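# Close the black caliper's jaws on the green table

## Task

The black caliper rests on the green table with its jaws spread far apart: slide them shut until the jaws meet. The caliper must remain on the green table, none of the panel's buttons may be pressed, and when you finish every stator core must still be upright, in its fixture, not fallen, and not lying on the caliper.

## Robot and tools

Robot. Two arms, left_arm and right_arm, each ending in a five-finger hand (the left is a mirror image of the right). In the scene frame the bases sit at left_arm (+0.012, +0.346, 0) m and right_arm (+0.024, -0.248, 0) m, each turned only slightly about z. Scene frame: origin at table-top height midway between the nominal bases, +x out over the table, +z up, left_arm on the +y side. Image sides do not match the arm names.

Hand point and axes. Each hand has a reference point about 0.05 m in front of the palm. Its +z runs along the straightened fingers (they reach 0.06 to 0.07 m past the point), +y points out of the palm, and +x runs across the palm away from the thumb on the right hand but toward the thumb on the left hand. A bracket on the little-finger side of the wrist sticks out and can strike things. Reported end_effector_position (m) and end_effector_quat_wxyz are in that arm's own base frame; fixed cameras and the table use the scene frame.

execute_actions(actions, cameras). actions is a list of actions; each action is a table of up to 15 rows, one row per 1/30 s step; a short table repeats its final row to fill 15 steps. Every row has 28 numbers, all in [-1, 1], covering both arms even when only one moves: left dx, dy, dz, rx, ry, rz, then left thumb_turn, thumb_bend, index, middle, ring, little, force_limit, speed; then the same 14 for the right arm. The six pose numbers are an offset, not a pose: they are measured from that arm's Hand target as it stood when the action began, along that Hand target's own axes, and every row of the action counts from that same start, so repeating an offset in a new action moves further. Scale: 1.0 equals 0.6 m for dx, dy, dz and 180 degrees for rx, ry, rz, which together form one rotation vector. Six zeros re-request the current Hand target (useful to stop a push). The six finger numbers are absolute positions: -1 open/straight, +1 closed; thumb_turn +1 puts the thumb opposite the fingers. force_limit maps -1..+1 to about 0..10 N at the fingertip (0..15 N for the two thumb motors); speed rises from near zero at -1 to full at +0.48 and stays full above. For a gentle grasp use speed -0.94 or lower. No number means no change: to keep a hand as is, repeat its last sent eight numbers (or, if nothing was sent yet, its hand_measured plus hand_force_limit and hand_speed). cameras lists camera names, ["all"] or []; images appear only when asked or when actions is empty.

move(target, speed, blend, blocking, cameras). target is one 28-number row or a list of up to 15 rows, same layout and scale as above; every row is an offset from the same starting Hand targets, not from the previous row. speed is the top path speed in m/s (0.002 to 4.3, default 0.25; turning limited to twice that in rad/s), one value or one per row. blend is a corner radius in metres per row (0 means stop at each). blocking=false returns early while the move continues. All paths finish together, last at least 0.5 s and stop after 10 s. Moves do not avoid obstacles or the other arm. The result adds a move: line with the ending (done, off_target, moving, held, fault) and limits (paced means the sent pose was clipped, held means steps were withheld).

wait(seconds 0 to 10) lets the scene run with the last commands held. stop brakes a running move. zoom_image(camera, region) enlarges [x0, y0, x1, y1] pixels of a camera's latest image, at most 504 by 504. show_instructions displays reference pages. finished_scene(scene) ends the current scene with its number and cannot be reversed.

Cameras: cam_high, cam_low, cam_left_wrist, cam_right_wrist, each 896x504.

Reading results. Hand target is the last commanded pose after clipping; the hand point often rests 1 to 3 cm (sometimes 5 cm) short, usually low, from friction and weight, which is not proof of contact; resend the shortfall as an offset. hand_measured, hand_stopped_by (moving, target, force, stalled, fault) and hand_load_n use the same six-motor order as sent. A load near zero after grasping suggests the object was lost. Joint torques include the arm's own weight. Velocity lines marked within noise mean the arm is still. MOTOR HOT warns of heat; at 100 °C that arm goes limp for 30 s or more.

Behaviour to expect. Orientation commands are clipped to 40 degrees from the current orientation per step, and even small turns can shift the hand point. A blocked arm keeps pushing until commanded away. Paths passing near an arm's own base can flip its shoulder; route around. Finger motors start only when their target changes by at least 0.002; to squeeze harder, raise force_limit and send a more closed target.

Avoid: hitting the table, fixtures or stator cores; touching the panel buttons; contact or pressure between the two hands; fast moves into contact; targets far beyond a contact point; overloading fingers; letting the caliper leave the green table or dropping it; holding stretched poses long enough to overheat.

Each tool is called after "Emit:" as name(argument=value, ...), one argument or row to a line, values as JSON.

Reference images:

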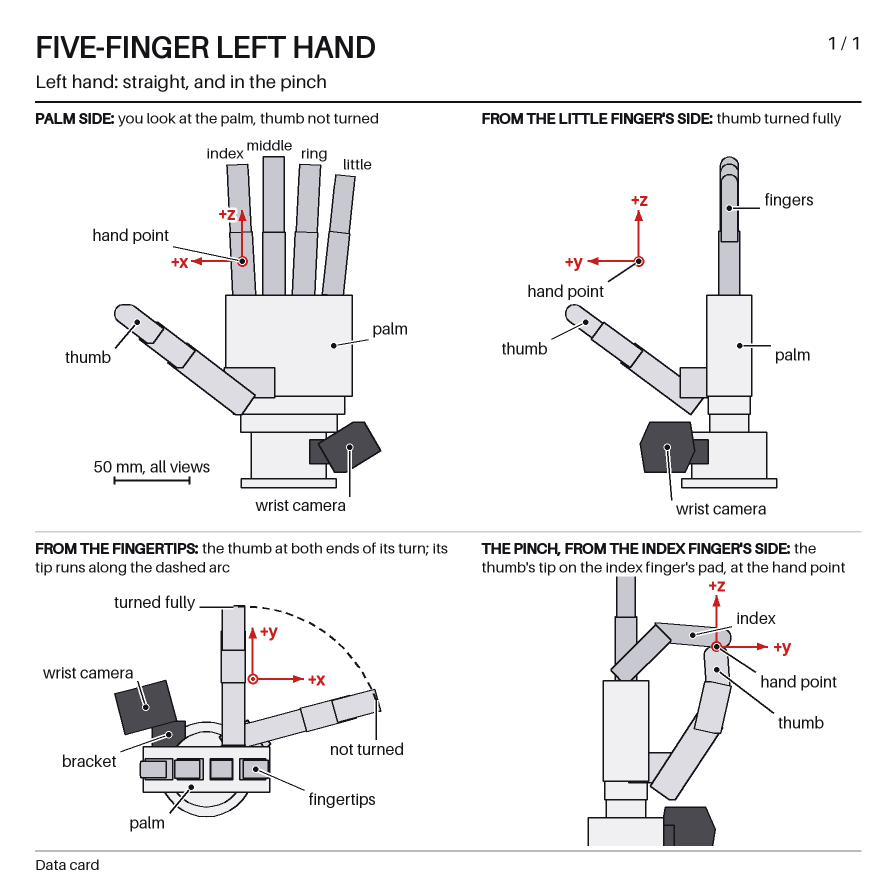

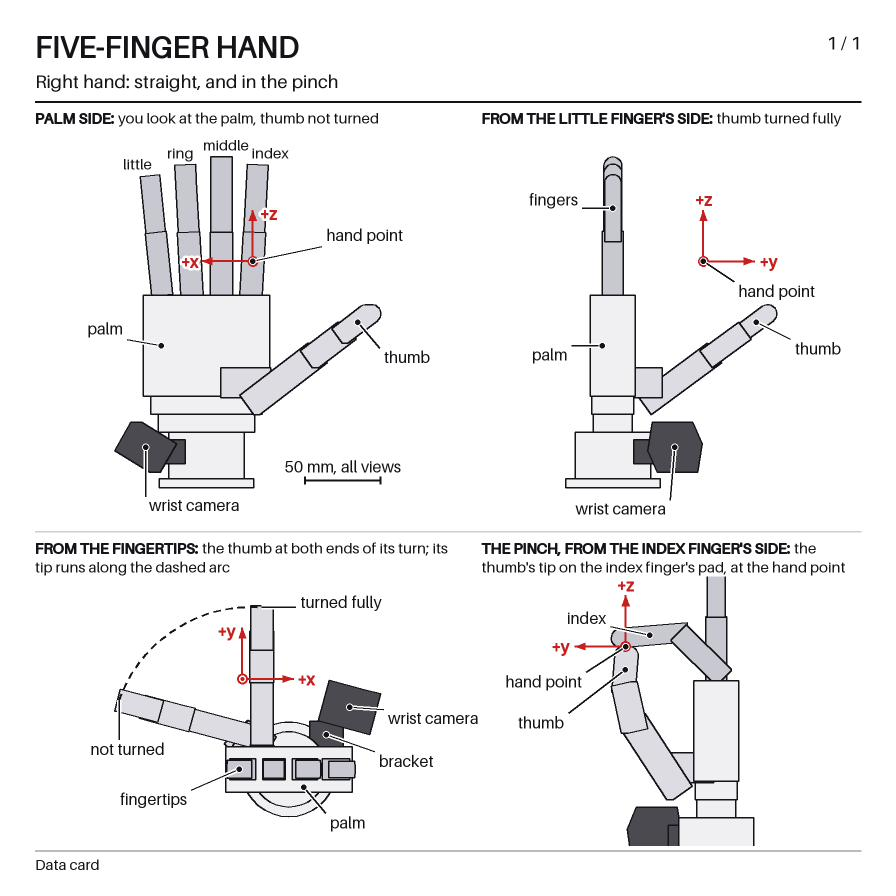

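## Session

Emit:
execute_actions(
  actions=[],
)

Scene clock: 0.00 s.
left_arm: end_effector_position=(+0.3500, +0.1267, +0.3930) hand_measured=(-1.000, -1.000, -1.000, -1.000, -1.000, -1.000) hand_load_n=(+0.0, +0.0, +0.0, +0.0, +0.0, +0.0) hand_stopped_by=(target, target, target, target, target, target) hand_force_limit=0.00 hand_speed=-0.80 end_effector_quat_wxyz=(+0.521, -0.474, +0.491, -0.513) | right_arm: end_effector_position=(+0.5861, -0.0456, +0.3457) hand_measured=(-1.000, -1.000, -1.000, -1.000, -1.000, -1.000) hand_load_n=(+0.0, -0.5, +0.0, +0.0, +0.0, +0.0) hand_stopped_by=(target, target, target, target, target, target) hand_force_limit=0.00 hand_speed=-0.80 end_effector_quat_wxyz=(+0.400, -0.083, +0.857, +0.315)
Joint positions: left_arm=[0.805 0.659 0.703 0.057 0.812 -0.048] | right_arm=[-0.418 1.574 1.417 -0.808 -0.946 1.277]
Joint velocities: within noise
Joint torques (N m): no reading
Motor temperatures (°C): left_arm=[25 21 25 23 20 22] | right_arm=[20 21 22 21 24 24]
Heat: left arm: hottest waist 25 °C; right arm: hottest wrist yaw 24 °C.
Hand target: left_arm +0.3503, +0.1270, +0.4098; +0.533, -0.462, +0.491, -0.512 | right_arm +0.5912, -0.0479, +0.3514; +0.406, -0.086, +0.855, +0.312

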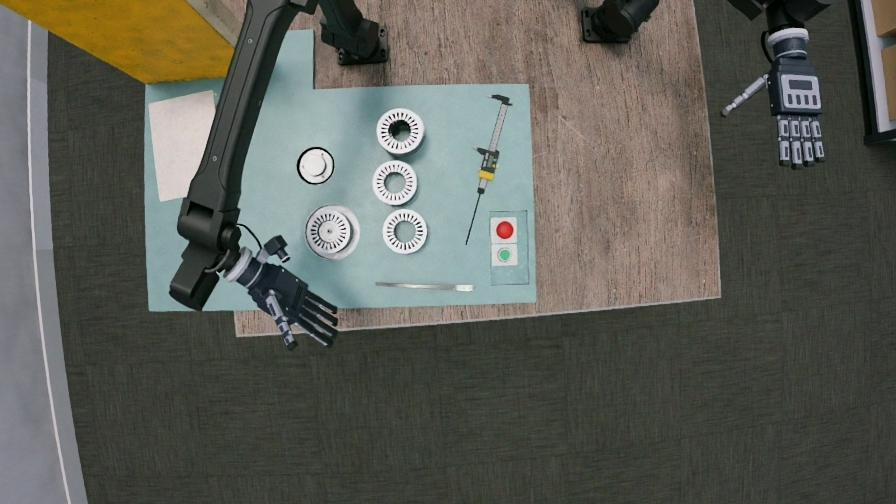

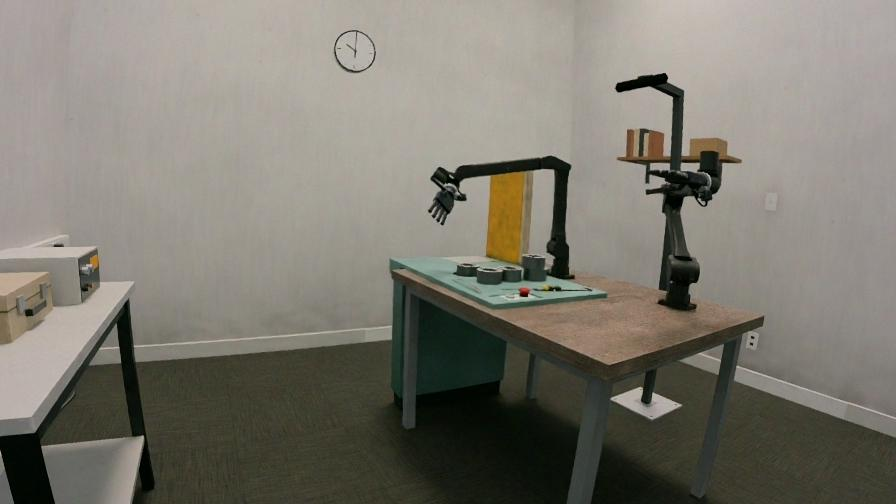

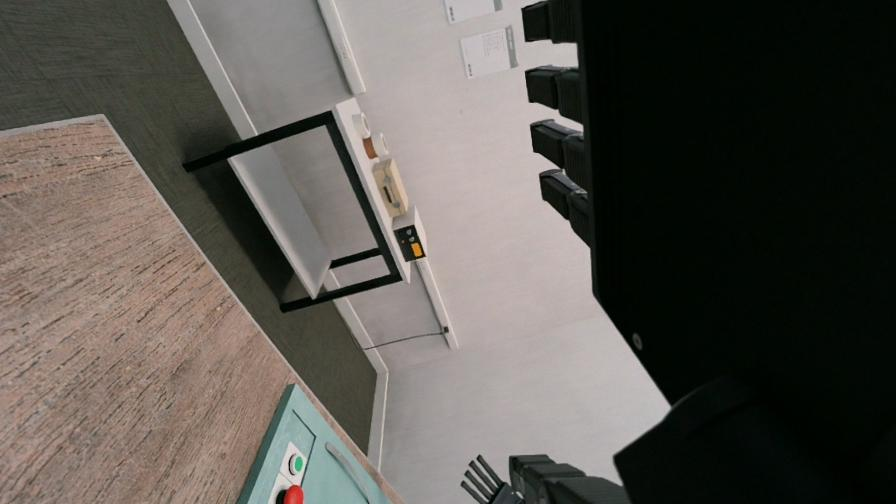

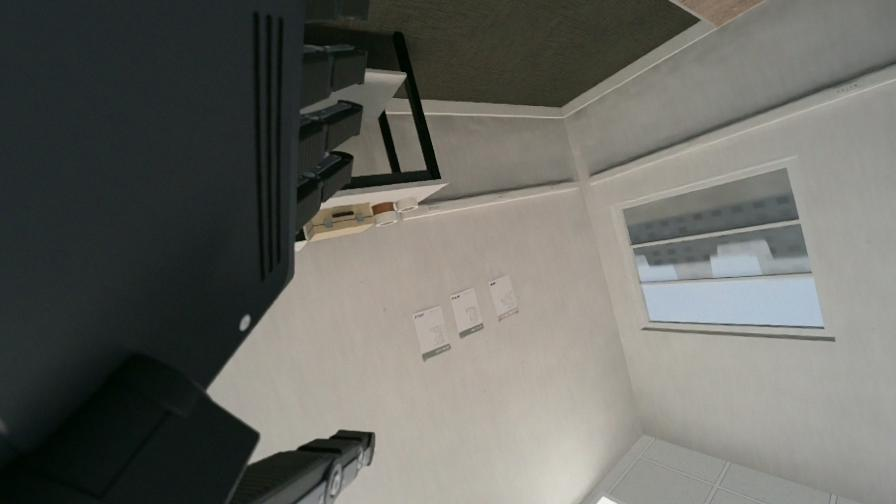

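Emit:
zoom_image(
  camera="cam_high",
  region=[430, 80, 550, 260],
)

Emit:
zoom_image(
  camera="cam_high",
  region=[290, 80, 550, 300],
)

Emit:
zoom_image(
  camera="cam_low",
  region=[380, 230, 620, 330],
)

Scaled by 2.800 from the camera's 896x504 image, which has a finer 1280x720 frame.

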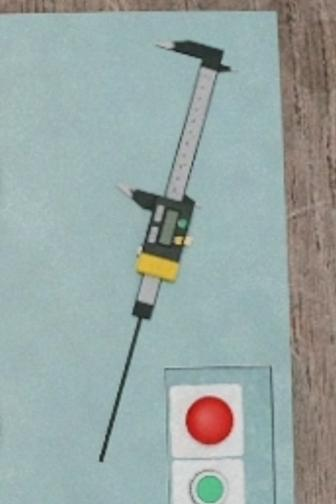

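Scaled by 1.938 from the camera's 896x504 image, which has a finer 1280x720 frame.

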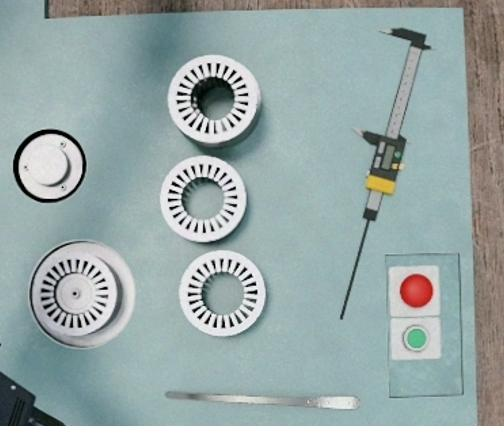

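Scaled by 2.100 from the camera's 896x504 image, which has a finer 1280x720 frame.

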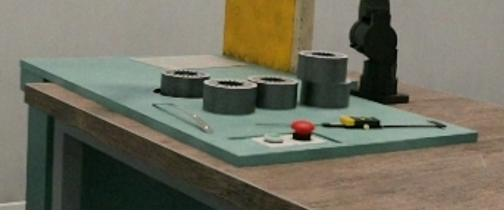

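Emit:
zoom_image(
  camera="cam_high",
  region=[300, 0, 700, 110],
)

Scaled by 1.260 from the camera's 896x504 image, which has a finer 1280x720 frame.

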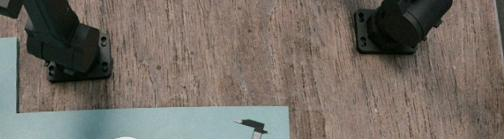

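Emit:
move(
  target=[0.556,0.126,-0.327,-0.525,0.069,0.039,-1,-1,-1,-1,-1,-1,0,-0.8,0.367,0.510,0.0957,-0.0014,0.359,-0.3195,-1,-1,-1,-1,-1,-1,0,-0.8],
  cameras=["cam_high","cam_left_wrist","cam_right_wrist"],
)

Scene clock: 7.63 s.
left_arm: end_effector_position=(+0.1571, -0.1940, +0.2864) hand_measured=(-1.000, -1.000, -1.000, -1.000, -1.000, -1.000) hand_load_n=(+0.0, +0.0, +0.0, -0.5, +0.0, +0.0) hand_stopped_by=(target, target, target, target, target, target) hand_force_limit=0.00 hand_speed=-0.80 end_effector_quat_wxyz=(+0.000, -0.620, +0.785, -0.022) | right_arm: end_effector_position=(+0.3498, +0.2456, +0.2949) hand_measured=(-1.000, -1.000, -1.000, -1.000, -1.000, -1.000) hand_load_n=(+0.0, +0.0, +0.0, +0.0, +0.0, +0.0) hand_stopped_by=(target, target, target, target, target, target) hand_force_limit=0.00 hand_speed=-0.80 end_effector_quat_wxyz=(+0.018, -0.616, +0.788, +0.002)
Joint positions: left_arm=[-0.666 1.061 1.223 -1.688 0.01 -0.432] | right_arm=[0.462 1.493 1.624 -1.666 -0.01 0.705]
Joint torques (N m): left_arm=[-1.9 -5.6 9.4 -0.46 0.05 -0.11] | right_arm=[1.96 -9.41 13.76 0.13 0.09 0.03]
Heat: left arm: hottest elbow 26 °C; right arm: hottest wrist yaw 24 °C.
Hand target: left_arm +0.1598, -0.2003, +0.3000; +0.000, -0.624, +0.781, +0.000 | right_arm +0.3610, +0.2518, +0.3010; +0.000, -0.613, +0.790, +0.000
Off the commanded pose: left_arm 0.015 m, 3 deg | right_arm 0.014 m, 2 deg.
joint sent to its limit (left arm) — joint 4 (wrist pitch), lower limit. The joint targets are off in orientation, not in position.
joint sent to its limit (right arm) — joint 4 (wrist pitch), lower limit. The joint targets still meet the commanded pose.
move: off_target (left_arm, right_arm)
Images, in order (width x height): cam_high 896x504, cam_left_wrist 896x504, cam_right_wrist 896x504.

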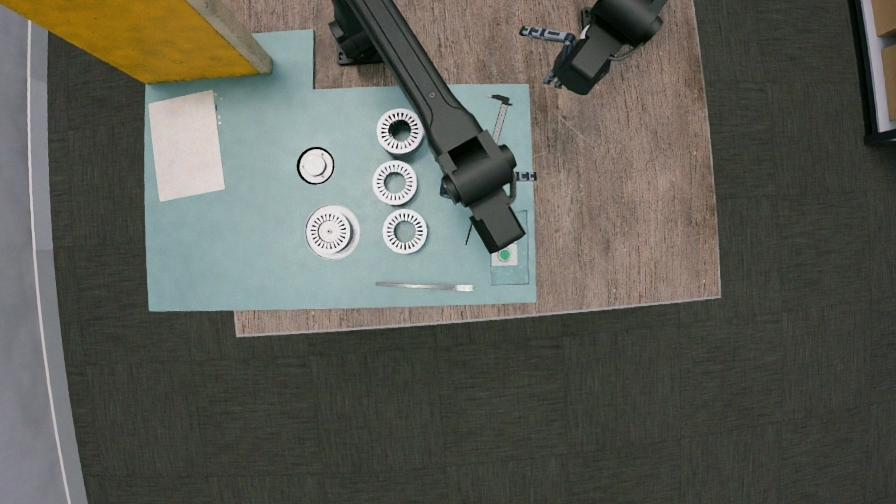

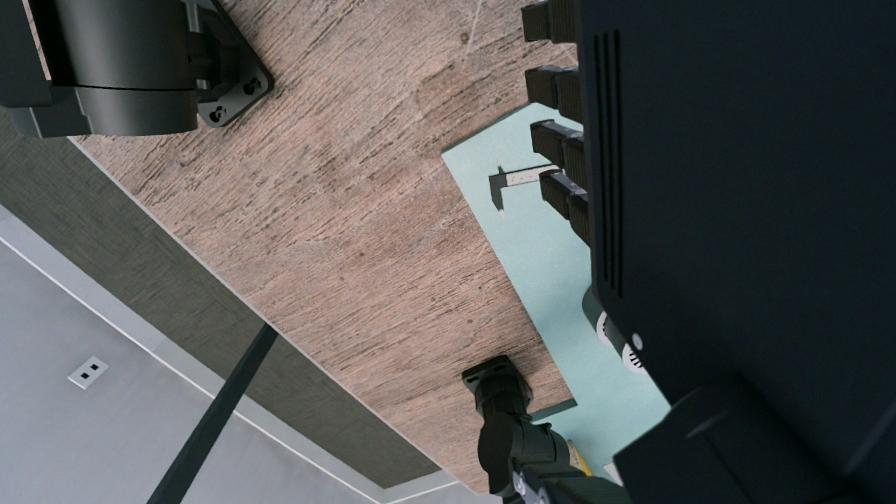

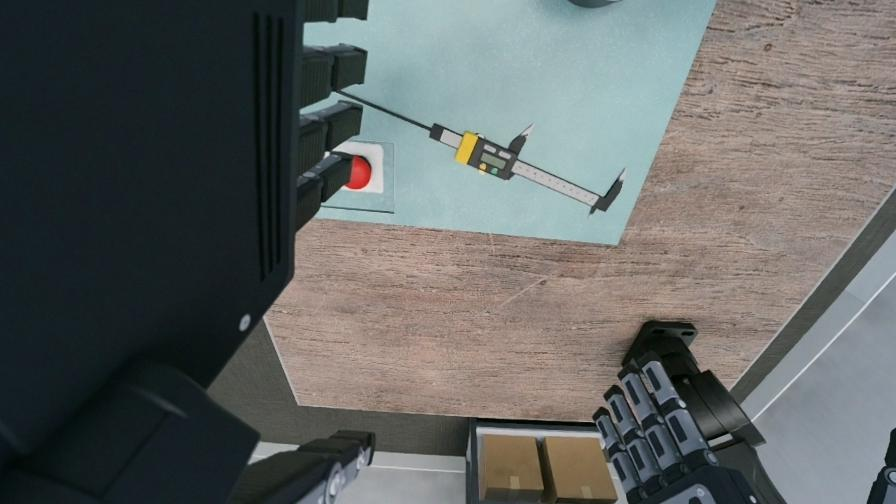

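Emit:
move(
  target=[0.112,0.0765,0.167,0,0,0.026,-1,-1,-1,-1,-1,-1,0,-0.8,-0.0245,0.065,0.167,0,0,0.022,-1,-1,-1,-1,-1,-1,0,-0.8],
  cameras=["cam_high","cam_left_wrist","cam_right_wrist"],
)

Scene clock: 10.90 s.
left_arm: end_effector_position=(+0.0991, -0.2499, +0.1994) hand_measured=(-1.000, -1.000, -1.000, -1.000, -1.000, -1.000) hand_load_n=(+0.0, +0.0, +0.0, +0.0, +0.0, +0.0) hand_stopped_by=(target, target, target, target, target, target) hand_force_limit=0.00 hand_speed=-0.80 end_effector_quat_wxyz=(-0.001, -0.589, +0.808, +0.007) | right_arm: end_effector_position=(+0.3268, +0.2730, +0.2025) hand_measured=(-1.000, -1.000, -1.000, -1.000, -1.000, -1.000) hand_load_n=(+0.0, +0.0, +0.0, +0.0, +0.0, +0.0) hand_stopped_by=(target, target, target, target, target, target) hand_force_limit=0.00 hand_speed=-0.80 end_effector_quat_wxyz=(-0.005, -0.587, +0.809, +0.002)
Joint positions: left_arm=[-0.961 1.109 1.023 -1.498 0.002 -0.65] | right_arm=[0.54 1.493 1.38 -1.468 -0.004 0.856]
Joint torques (N m): left_arm=[-1.9 -6.3 6.86 0.46 -0.11 -0.09] | right_arm=[2.43 -11.52 8.94 0.92 0.09 0.02]
Heat: left arm: hottest elbow 26 °C; right arm: hottest wrist yaw 24 °C.
Hand target: left_arm +0.1005, -0.2558, +0.1997; +0.000, -0.592, +0.806, +0.000 | right_arm +0.3267, +0.2758, +0.2008; +0.000, -0.585, +0.811, +0.000
Off the commanded pose: left_arm 0.006 m, 1 deg | right_arm 0.003 m, 1 deg.
move: done
Images, in order (width x height): cam_high 896x504, cam_left_wrist 896x504, cam_right_wrist 896x504.

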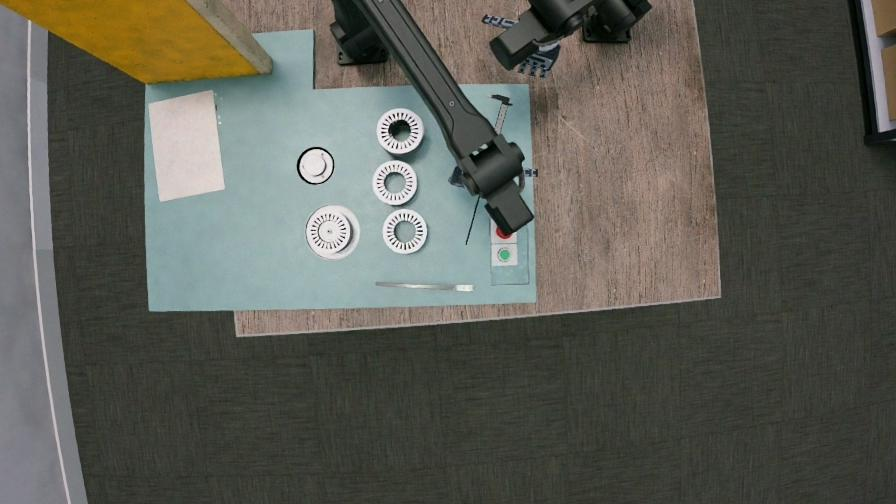

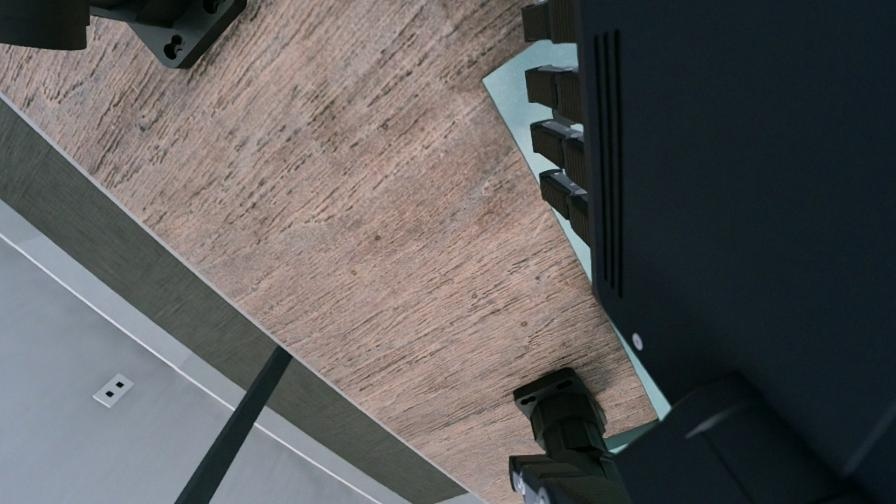

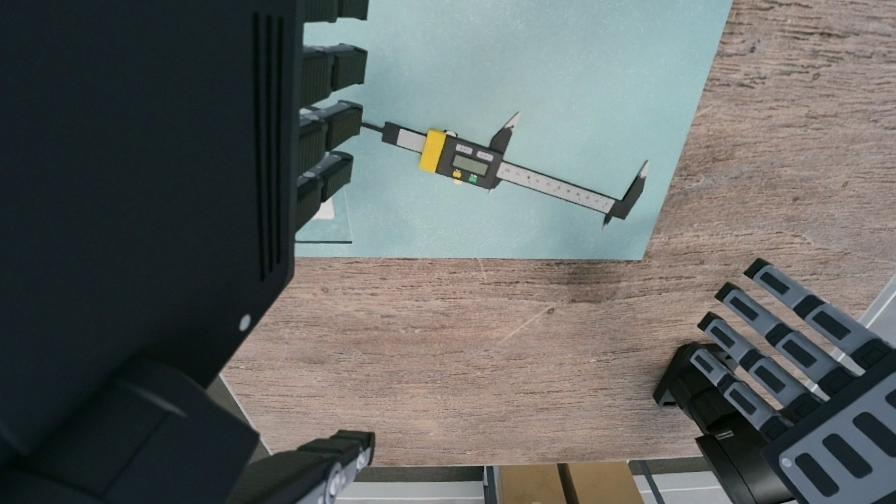

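Emit:
move(
  target=[-0.0025,-0.0205,0.133,0,0,0,-1,-1,-1,-1,-1,-1,0,-0.8,-0.02,0.02,0.133,0,0,0,-1,-1,-1,-1,-1,-1,0,-0.8],
  cameras=["cam_high","cam_left_wrist","cam_right_wrist"],
)

Scene clock: 13.83 s.
left_arm: end_effector_position=(+0.1078, -0.2559, +0.1202) hand_measured=(-1.000, -1.000, -1.000, -1.000, -1.000, -1.000) hand_load_n=(+0.0, +0.0, +0.0, +0.0, +0.0, +0.0) hand_stopped_by=(target, target, target, target, target, target) hand_force_limit=0.00 hand_speed=-0.80 end_effector_quat_wxyz=(+0.000, -0.594, +0.804, +0.006) | right_arm: end_effector_position=(+0.3188, +0.2871, +0.1343) hand_measured=(-1.000, -1.000, -1.000, -1.000, -1.000, -1.000) hand_load_n=(+0.0, +0.0, +0.0, +0.0, +0.0, +0.0) hand_stopped_by=(target, target, target, target, target, target) hand_force_limit=0.00 hand_speed=-0.80 end_effector_quat_wxyz=(+0.009, -0.587, +0.810, +0.001)
Joint positions: left_arm=[-0.949 1.179 0.864 -1.267 0 -0.651] | right_arm=[0.578 1.511 1.219 -1.26 -0.003 0.894]
Joint torques (N m): left_arm=[-0.44 -6.77 6.42 0.46 -0.08 0.18] | right_arm=[2.49 -9.29 8.77 1.01 0.08 0.02]
Heat: left arm: hottest elbow 26 °C; right arm: hottest wrist yaw 24 °C.
Hand target: left_arm +0.1127, -0.2581, +0.1201; +0.000, -0.592, +0.806, -0.001 | right_arm +0.3191, +0.2908, +0.1210; +0.000, -0.585, +0.811, +0.000
Off the commanded pose: left_arm 0.005 m, 1 deg | right_arm 0.014 m, 1 deg.
move: off_target (right_arm)
Images, in order (width x height): cam_high 896x504, cam_left_wrist 896x504, cam_right_wrist 896x504.

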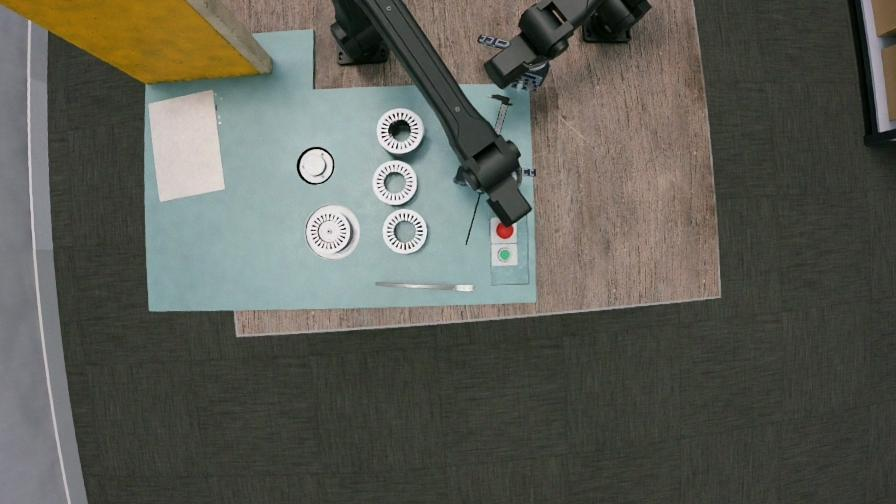

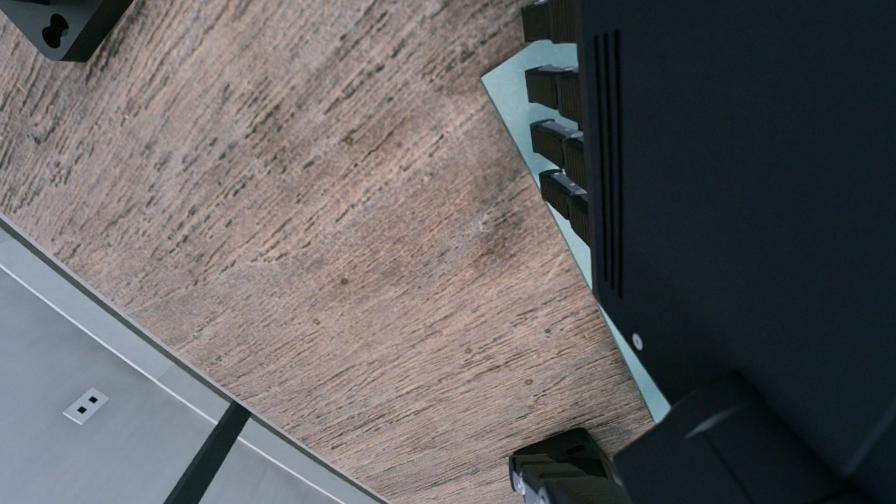

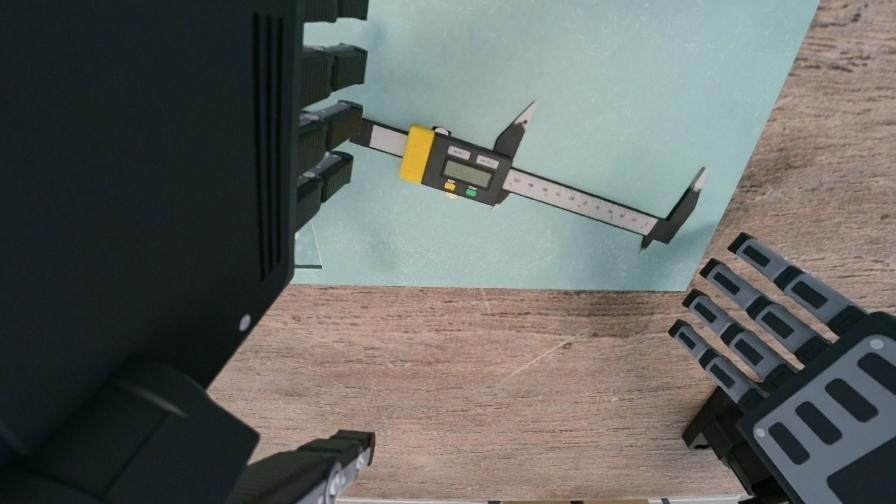

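Emit:
move(
  target=[0,0.033,0.022,0,0,0,-1,-1,-1,-1,-1,-1,0,-0.8,-0.01,0.0,0.027,0,0,0,-1,-1,-1,-1,-1,-1,0,-0.8],
  cameras=["cam_high","cam_right_wrist"],
  speed=0.1,
)

Scene clock: 15.70 s.
left_arm: end_effector_position=(+0.0931, -0.2468, +0.1044) hand_measured=(-1.000, -1.000, -1.000, -1.000, -1.000, -1.000) hand_load_n=(+0.0, -0.5, +0.0, +0.0, +0.0, +0.0) hand_stopped_by=(target, target, target, target, target, target) hand_force_limit=0.00 hand_speed=-0.80 end_effector_quat_wxyz=(+0.000, -0.589, +0.808, +0.012) | right_arm: end_effector_position=(+0.3220, +0.2926, +0.1189) hand_measured=(-1.000, -1.000, -1.000, -1.000, -1.000, -1.000) hand_load_n=(+0.0, +0.0, +0.0, -0.5, +0.0, +0.0) hand_stopped_by=(target, target, target, target, target, target) hand_force_limit=0.00 hand_speed=-0.80 end_effector_quat_wxyz=(+0.010, -0.586, +0.810, +0.001)
Joint positions: left_arm=[-0.974 1.161 0.805 -1.238 0 -0.662] | right_arm=[0.584 1.536 1.205 -1.22 -0.003 0.903]
Joint torques (N m): left_arm=[-1.9 -7.53 6.11 0.43 -0.05 -0.09] | right_arm=[2.55 -9.47 8.62 1.01 0.08 0.04]
Heat: left arm: hottest elbow 27 °C; right arm: hottest wrist yaw 24 °C.
Hand target: left_arm +0.0938, -0.2522, +0.1069; +0.000, -0.592, +0.806, -0.001 | right_arm +0.3212, +0.2965, +0.1048; +0.000, -0.585, +0.811, +0.000
Off the commanded pose: left_arm 0.006 m, 1 deg | right_arm 0.015 m, 1 deg.
move: off_target (right_arm)
Images, in order (width x height): cam_high 896x504, cam_right_wrist 896x504.

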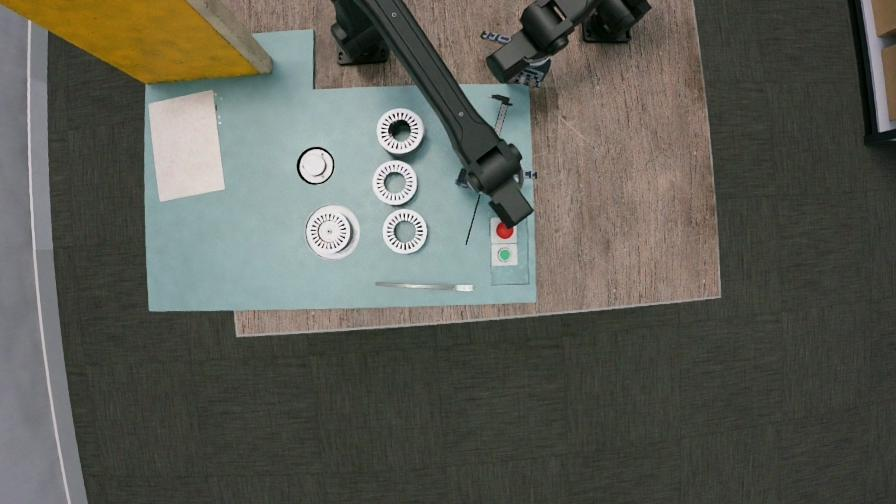

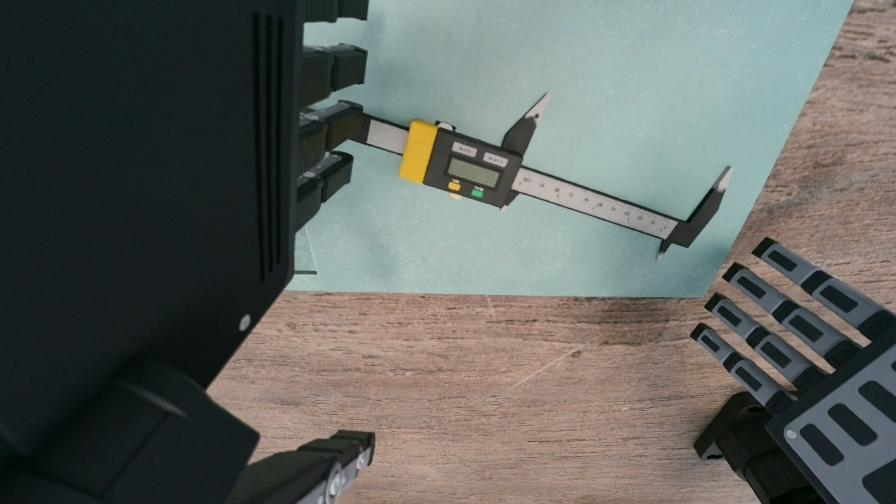

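Emit:
move(
  target=[0,-0.018,0.015,0,0,0,-1,-1,-1,-1,-1,-1,0,-0.8,-0.006,0.0,0.025,0,0,0,-1,-1,-1,-1,-1,-1,0,-0.8],
  cameras=["cam_low","cam_right_wrist"],
  speed=0.1,
)

Emit:
zoom_image(
  camera="cam_low",
  region=[450, 220, 620, 320],
)

Scene clock: 17.00 s.
left_arm: end_effector_position=(+0.0982, -0.2524, +0.0999) hand_measured=(-1.000, -1.000, -1.000, -1.000, -1.000, -1.000) hand_load_n=(+0.0, +0.0, +0.0, -1.5, +0.0, +0.0) hand_stopped_by=(target, target, target, target, target, target) hand_force_limit=0.00 hand_speed=-0.80 end_effector_quat_wxyz=(+0.000, -0.591, +0.807, +0.005) | right_arm: end_effector_position=(+0.3235, +0.2963, +0.1042) hand_measured=(-1.000, -1.000, -1.000, -1.000, -1.000, -1.000) hand_load_n=(+0.0, +0.0, +0.0, +0.0, +0.0, +0.0) hand_stopped_by=(target, target, target, target, target, target) hand_force_limit=0.00 hand_speed=-0.80 end_effector_quat_wxyz=(+0.010, -0.586, +0.810, +0.001)
Joint positions: left_arm=[-0.969 1.175 0.805 -1.209 0.001 -0.662] | right_arm=[0.589 1.558 1.189 -1.182 -0.003 0.907]
Joint torques (N m): left_arm=[-0.32 -5.95 6.2 0.66 -0.09 0.12] | right_arm=[2.61 -9.64 8.46 1.01 0.08 0.03]
Heat: left arm: hottest elbow 27 °C; right arm: hottest wrist yaw 24 °C.
Hand target: left_arm +0.1040, -0.2553, +0.0978; +0.000, -0.592, +0.806, +0.000 | right_arm +0.3221, +0.3000, +0.0897; -0.001, -0.585, +0.811, +0.000
Off the commanded pose: left_arm 0.007 m, 1 deg | right_arm 0.015 m, 1 deg.
move: off_target (right_arm)
Images, in order (width x height): cam_low 896x504, cam_right_wrist 896x504.

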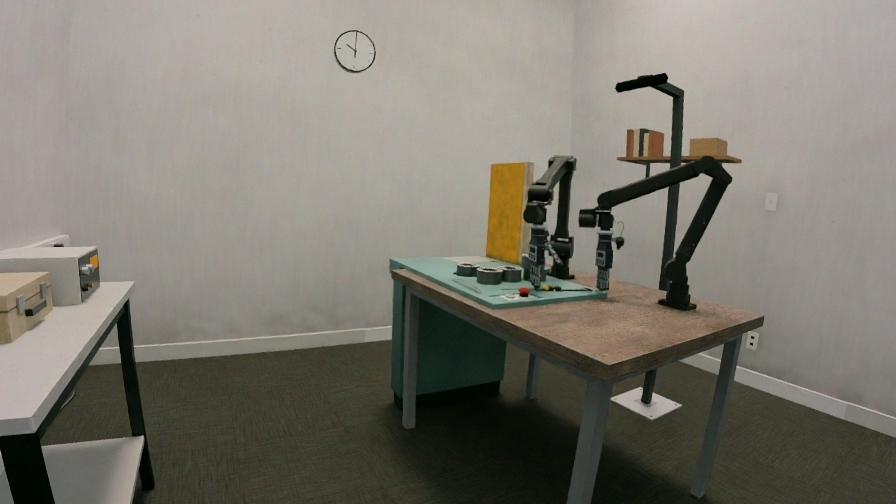

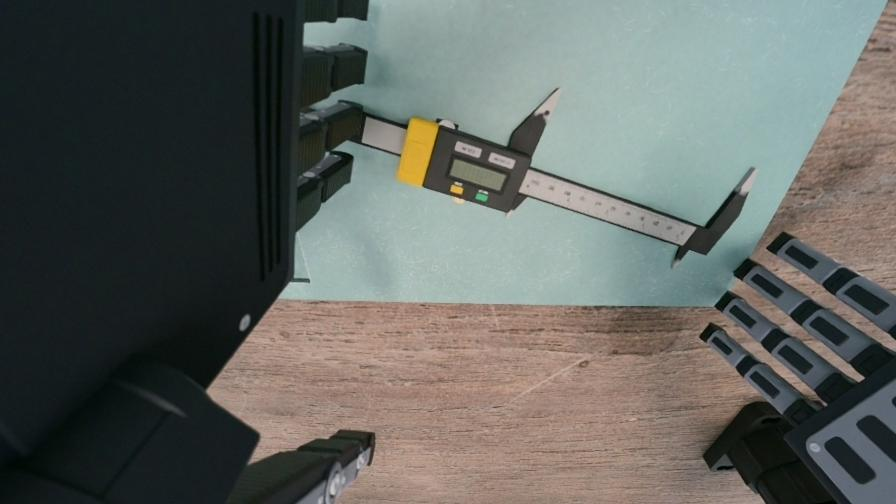

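Scaled by 2.965 from the camera's 896x504 image, which has a finer 1280x720 frame.

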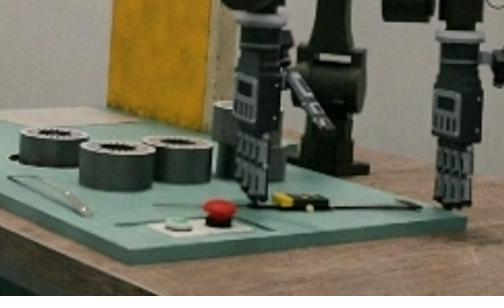

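Emit:
move(
  target=[-0.01,-0.015,0.01,0,0,0,-1,-1,-1,-1,-1,-1,0,-0.8,0.0,0.008,0.015,0,0,0,-1,-1,-1,-1,-1,-1,0,-0.8],
  cameras=["cam_low","cam_right_wrist"],
  speed=0.1,
)

Emit:
zoom_image(
  camera="cam_low",
  region=[500, 240, 620, 310],
)

Emit:
zoom_image(
  camera="cam_right_wrist",
  region=[290, 40, 790, 360],
)

Scene clock: 18.37 s.
left_arm: end_effector_position=(+0.1006, -0.2508, +0.1007) hand_measured=(-1.000, -1.000, -1.000, -1.000, -1.000, -1.000) hand_load_n=(+0.0, +0.0, +0.0, -5.5, +0.0, -0.5) hand_stopped_by=(target, target, target, target, target, target) hand_force_limit=0.00 hand_speed=-0.80 end_effector_quat_wxyz=(-0.010, -0.588, +0.809, +0.005) | right_arm: end_effector_position=(+0.3224, +0.2975, +0.0999) hand_measured=(-1.000, -1.000, -1.000, -1.000, -1.000, -1.000) hand_load_n=(+0.0, +0.0, +0.0, -0.5, +0.0, +0.0) hand_stopped_by=(target, target, target, target, target, target) hand_force_limit=0.00 hand_speed=-0.80 end_effector_quat_wxyz=(+0.012, -0.585, +0.811, +0.000)
Joint positions: left_arm=[-0.947 1.177 0.805 -1.208 0.02 -0.635] | right_arm=[0.594 1.558 1.177 -1.166 0 0.915]
Joint torques (N m): left_arm=[0.79 -4.78 5.96 1.4 -0.74 0.17] | right_arm=[2.9 -9.41 7.47 1.33 -0.04 0.04]
Heat: left arm: hottest elbow 27 °C; right arm: hottest wrist yaw 24 °C.
Hand target: left_arm +0.1145, -0.2523, +0.0918; +0.000, -0.592, +0.806, +0.000 | right_arm +0.3176, +0.3015, +0.0808; +0.000, -0.585, +0.811, +0.000
Off the commanded pose: left_arm 0.017 m, 1 deg | right_arm 0.020 m, 1 deg.
move: off_target (left_arm, right_arm)
Images, in order (width x height): cam_low 896x504, cam_right_wrist 896x504.

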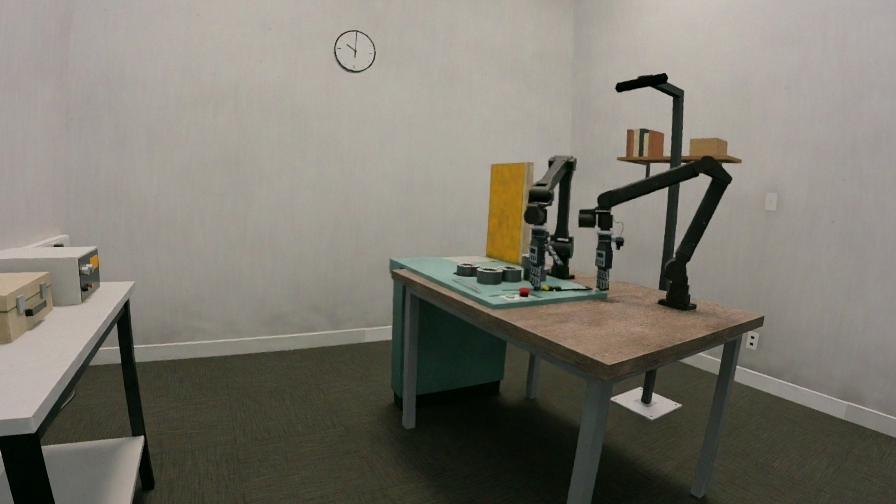

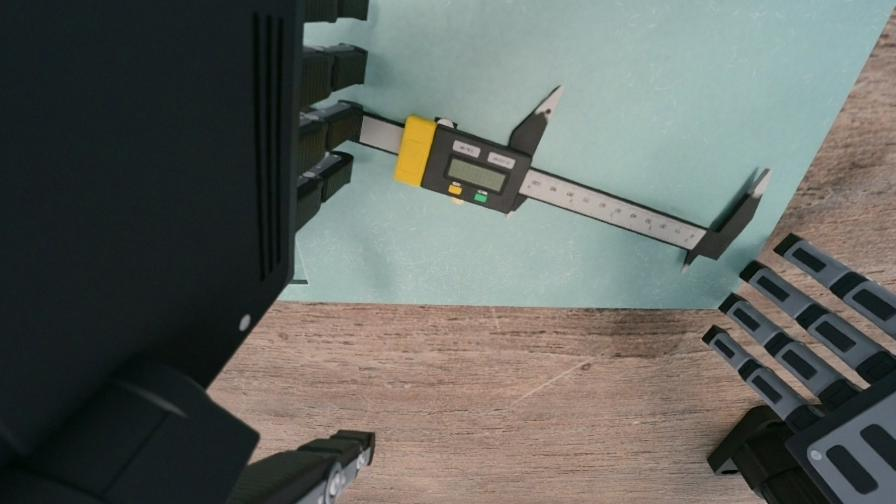

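Scaled by 4.200 from the camera's 896x504 image, which has a finer 1280x720 frame.

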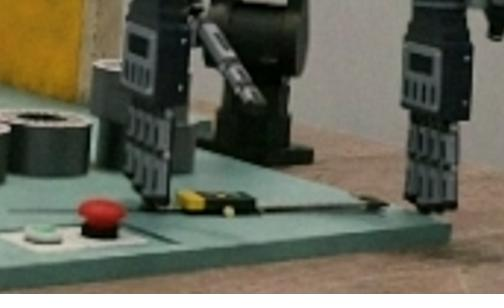

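Scaled by 1.008 from the camera's 896x504 image, which has a finer 1280x720 frame.

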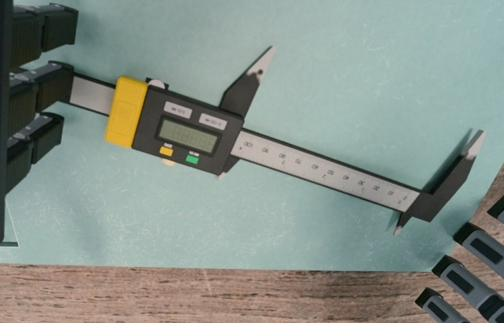

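Emit:
zoom_image(
  camera="cam_right_wrist",
  region=[290, 70, 450, 220],
)

Emit:
zoom_image(
  camera="cam_right_wrist",
  region=[660, 180, 860, 380],
)

Scaled by 3.150 from the camera's 896x504 image, which has a finer 1280x720 frame.

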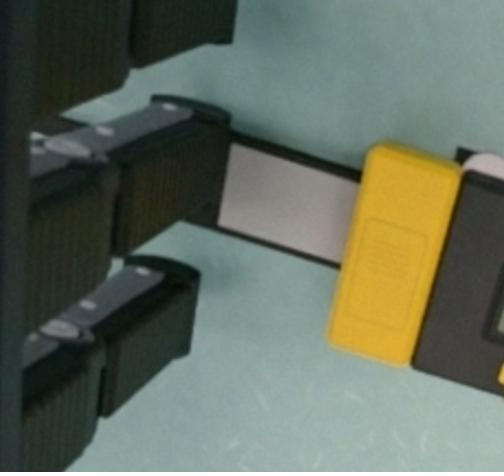

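Scaled by 2.520 from the camera's 896x504 image, which has a finer 1280x720 frame.

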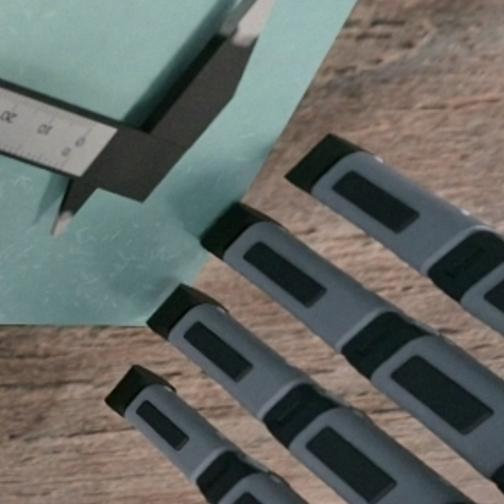

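Emit:
move(
  target=[
    [0,0.015,-0.04,0,0,0,-1,-1,-1,-1,-1,-1,0,-0.8,0,0,0,0,0,0,-1,-1,-1,-1,-1,-1,0,-0.8],
    [-0.003,-0.022,-0.04,0,0,0,-1,-1,-1,-1,-1,-1,0,-0.8,0,0,0,0,0,0,-1,-1,-1,-1,-1,-1,0,-0.8],
  ],
  cameras=["cam_low","cam_right_wrist"],
  speed=0.1,
)

Emit:
zoom_image(
  camera="cam_right_wrist",
  region=[290, 70, 450, 220],
)

Emit:
zoom_image(
  camera="cam_right_wrist",
  region=[660, 180, 860, 380],
)

Scene clock: 20.63 s.
left_arm: end_effector_position=(+0.1157, -0.2434, +0.1038) hand_measured=(-1.000, -1.000, -1.000, -1.000, -1.000, -1.000) hand_load_n=(+0.0, +0.0, +0.0, +0.0, +0.0, +0.0) hand_stopped_by=(target, target, target, target, target, target) hand_force_limit=0.00 hand_speed=-0.80 end_effector_quat_wxyz=(+0.000, -0.596, +0.803, +0.017) | right_arm: end_effector_position=(+0.3224, +0.2975, +0.0999) hand_measured=(-1.000, -1.000, -1.000, -1.000, -1.000, -1.000) hand_load_n=(+0.0, -0.5, +0.0, -0.5, +0.0, +0.0) hand_stopped_by=(target, target, target, target, target, target) hand_force_limit=0.00 hand_speed=-0.80 end_effector_quat_wxyz=(+0.012, -0.585, +0.811, +0.000)
Joint positions: left_arm=[-0.903 1.198 0.831 -1.237 -0.001 -0.608] | right_arm=[0.594 1.558 1.177 -1.166 0 0.916]
Joint torques (N m): left_arm=[-0.56 -6.65 9.05 -0.16 -0.05 0.2] | right_arm=[2.84 -9.41 7.47 1.32 -0.04 0.04]
Heat: left arm: hottest elbow 27 °C; right arm: hottest wrist yaw 24 °C.
Hand target: left_arm +0.1276, -0.2545, +0.1158; +0.000, -0.592, +0.806, +0.000 | right_arm +0.3176, +0.3015, +0.0808; +0.000, -0.585, +0.811, +0.000
Off the commanded pose: left_arm 0.020 m, 2 deg | right_arm 0.020 m, 1 deg.
move: off_target (left_arm, right_arm)
Images, in order (width x height): cam_low 896x504, cam_right_wrist 896x504.

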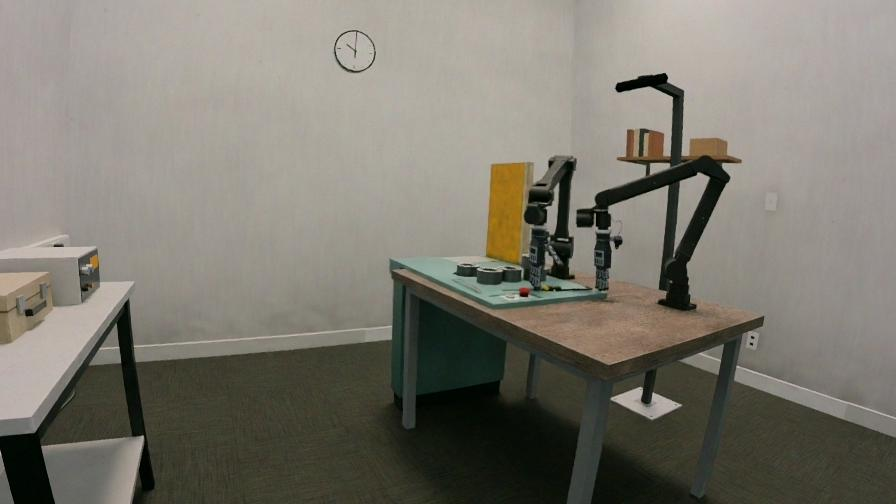

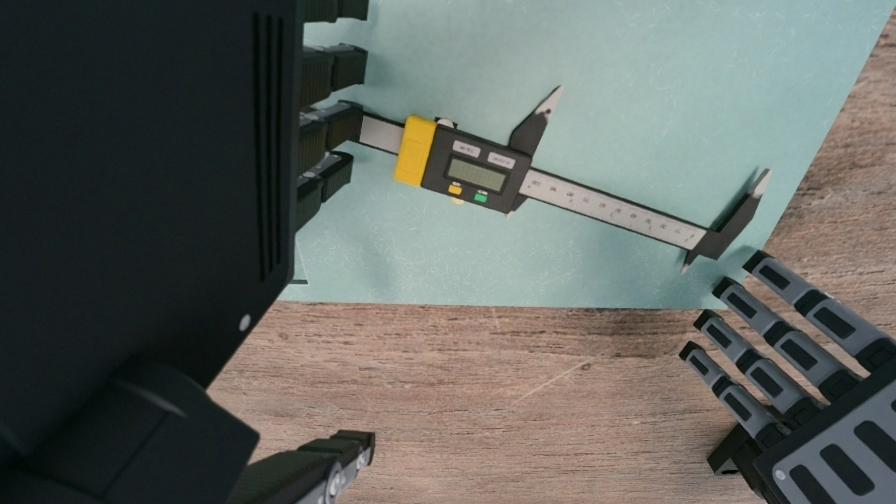

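Scaled by 3.150 from the camera's 896x504 image, which has a finer 1280x720 frame.

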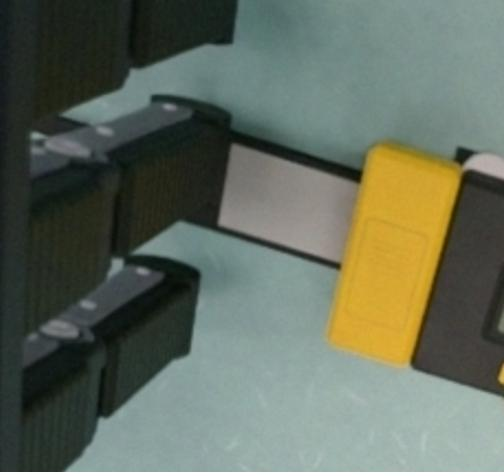

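Scaled by 2.520 from the camera's 896x504 image, which has a finer 1280x720 frame.

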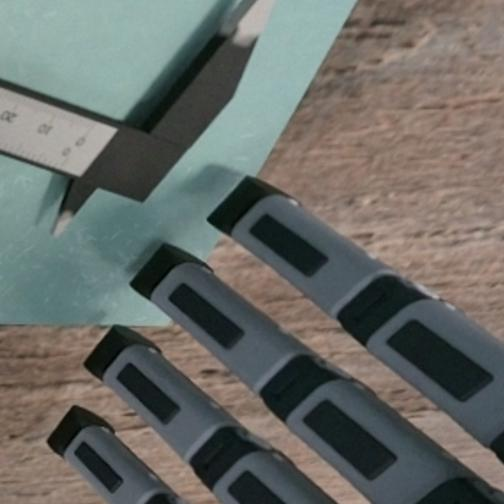

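Emit:
move(
  target=[0.005,0.0,-0.01,0,0,0,-1,-1,-1,-1,-1,-1,0,-0.8,0,0,0,0,0,0,-1,-1,-1,-1,-1,-1,0,-0.8],
  cameras=["cam_right_wrist"],
  speed=0.1,
)

Scene clock: 21.67 s.
left_arm: end_effector_position=(+0.1188, -0.2472, +0.1092) hand_measured=(-1.000, -1.000, -1.000, -1.000, -1.000, -1.000) hand_load_n=(+0.0, +0.0, +0.0, +0.0, +0.0, +0.0) hand_stopped_by=(target, target, target, target, target, target) hand_force_limit=0.00 hand_speed=-0.80 end_effector_quat_wxyz=(+0.000, -0.595, +0.803, +0.012) | right_arm: end_effector_position=(+0.3224, +0.2975, +0.0999) hand_measured=(-1.000, -1.000, -1.000, -1.000, -1.000, -1.000) hand_load_n=(+0.0, +0.0, +0.0, +0.0, +0.0, +0.0) hand_stopped_by=(target, target, target, target, target, target) hand_force_limit=0.00 hand_speed=-0.80 end_effector_quat_wxyz=(+0.012, -0.585, +0.811, +0.000)
Joint positions: left_arm=[-0.903 1.198 0.847 -1.243 -0.001 -0.607] | right_arm=[0.594 1.558 1.177 -1.166 0 0.916]
Joint torques (N m): left_arm=[-1.26 -6.71 9.07 -0.61 -0.03 0.13] | right_arm=[2.9 -9.47 7.47 1.33 -0.04 0.04]
Heat: left arm: hottest elbow 27 °C; right arm: hottest elbow 24 °C.
Hand target: left_arm +0.1268, -0.2574, +0.1219; +0.000, -0.592, +0.806, -0.001 | right_arm +0.3176, +0.3015, +0.0808; +0.000, -0.585, +0.811, +0.000
Off the commanded pose: left_arm 0.018 m, 1 deg | right_arm 0.020 m, 1 deg.
move: off_target (left_arm, right_arm)
Images, in order (width x height): cam_right_wrist 896x504.

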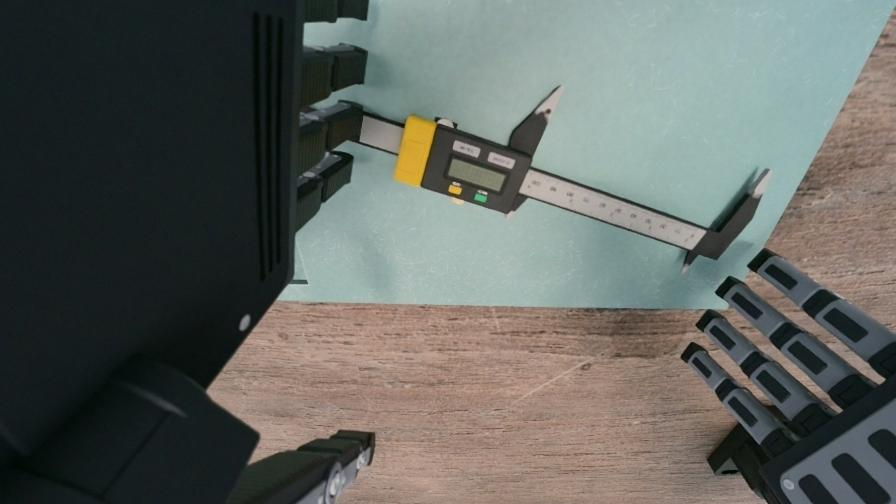

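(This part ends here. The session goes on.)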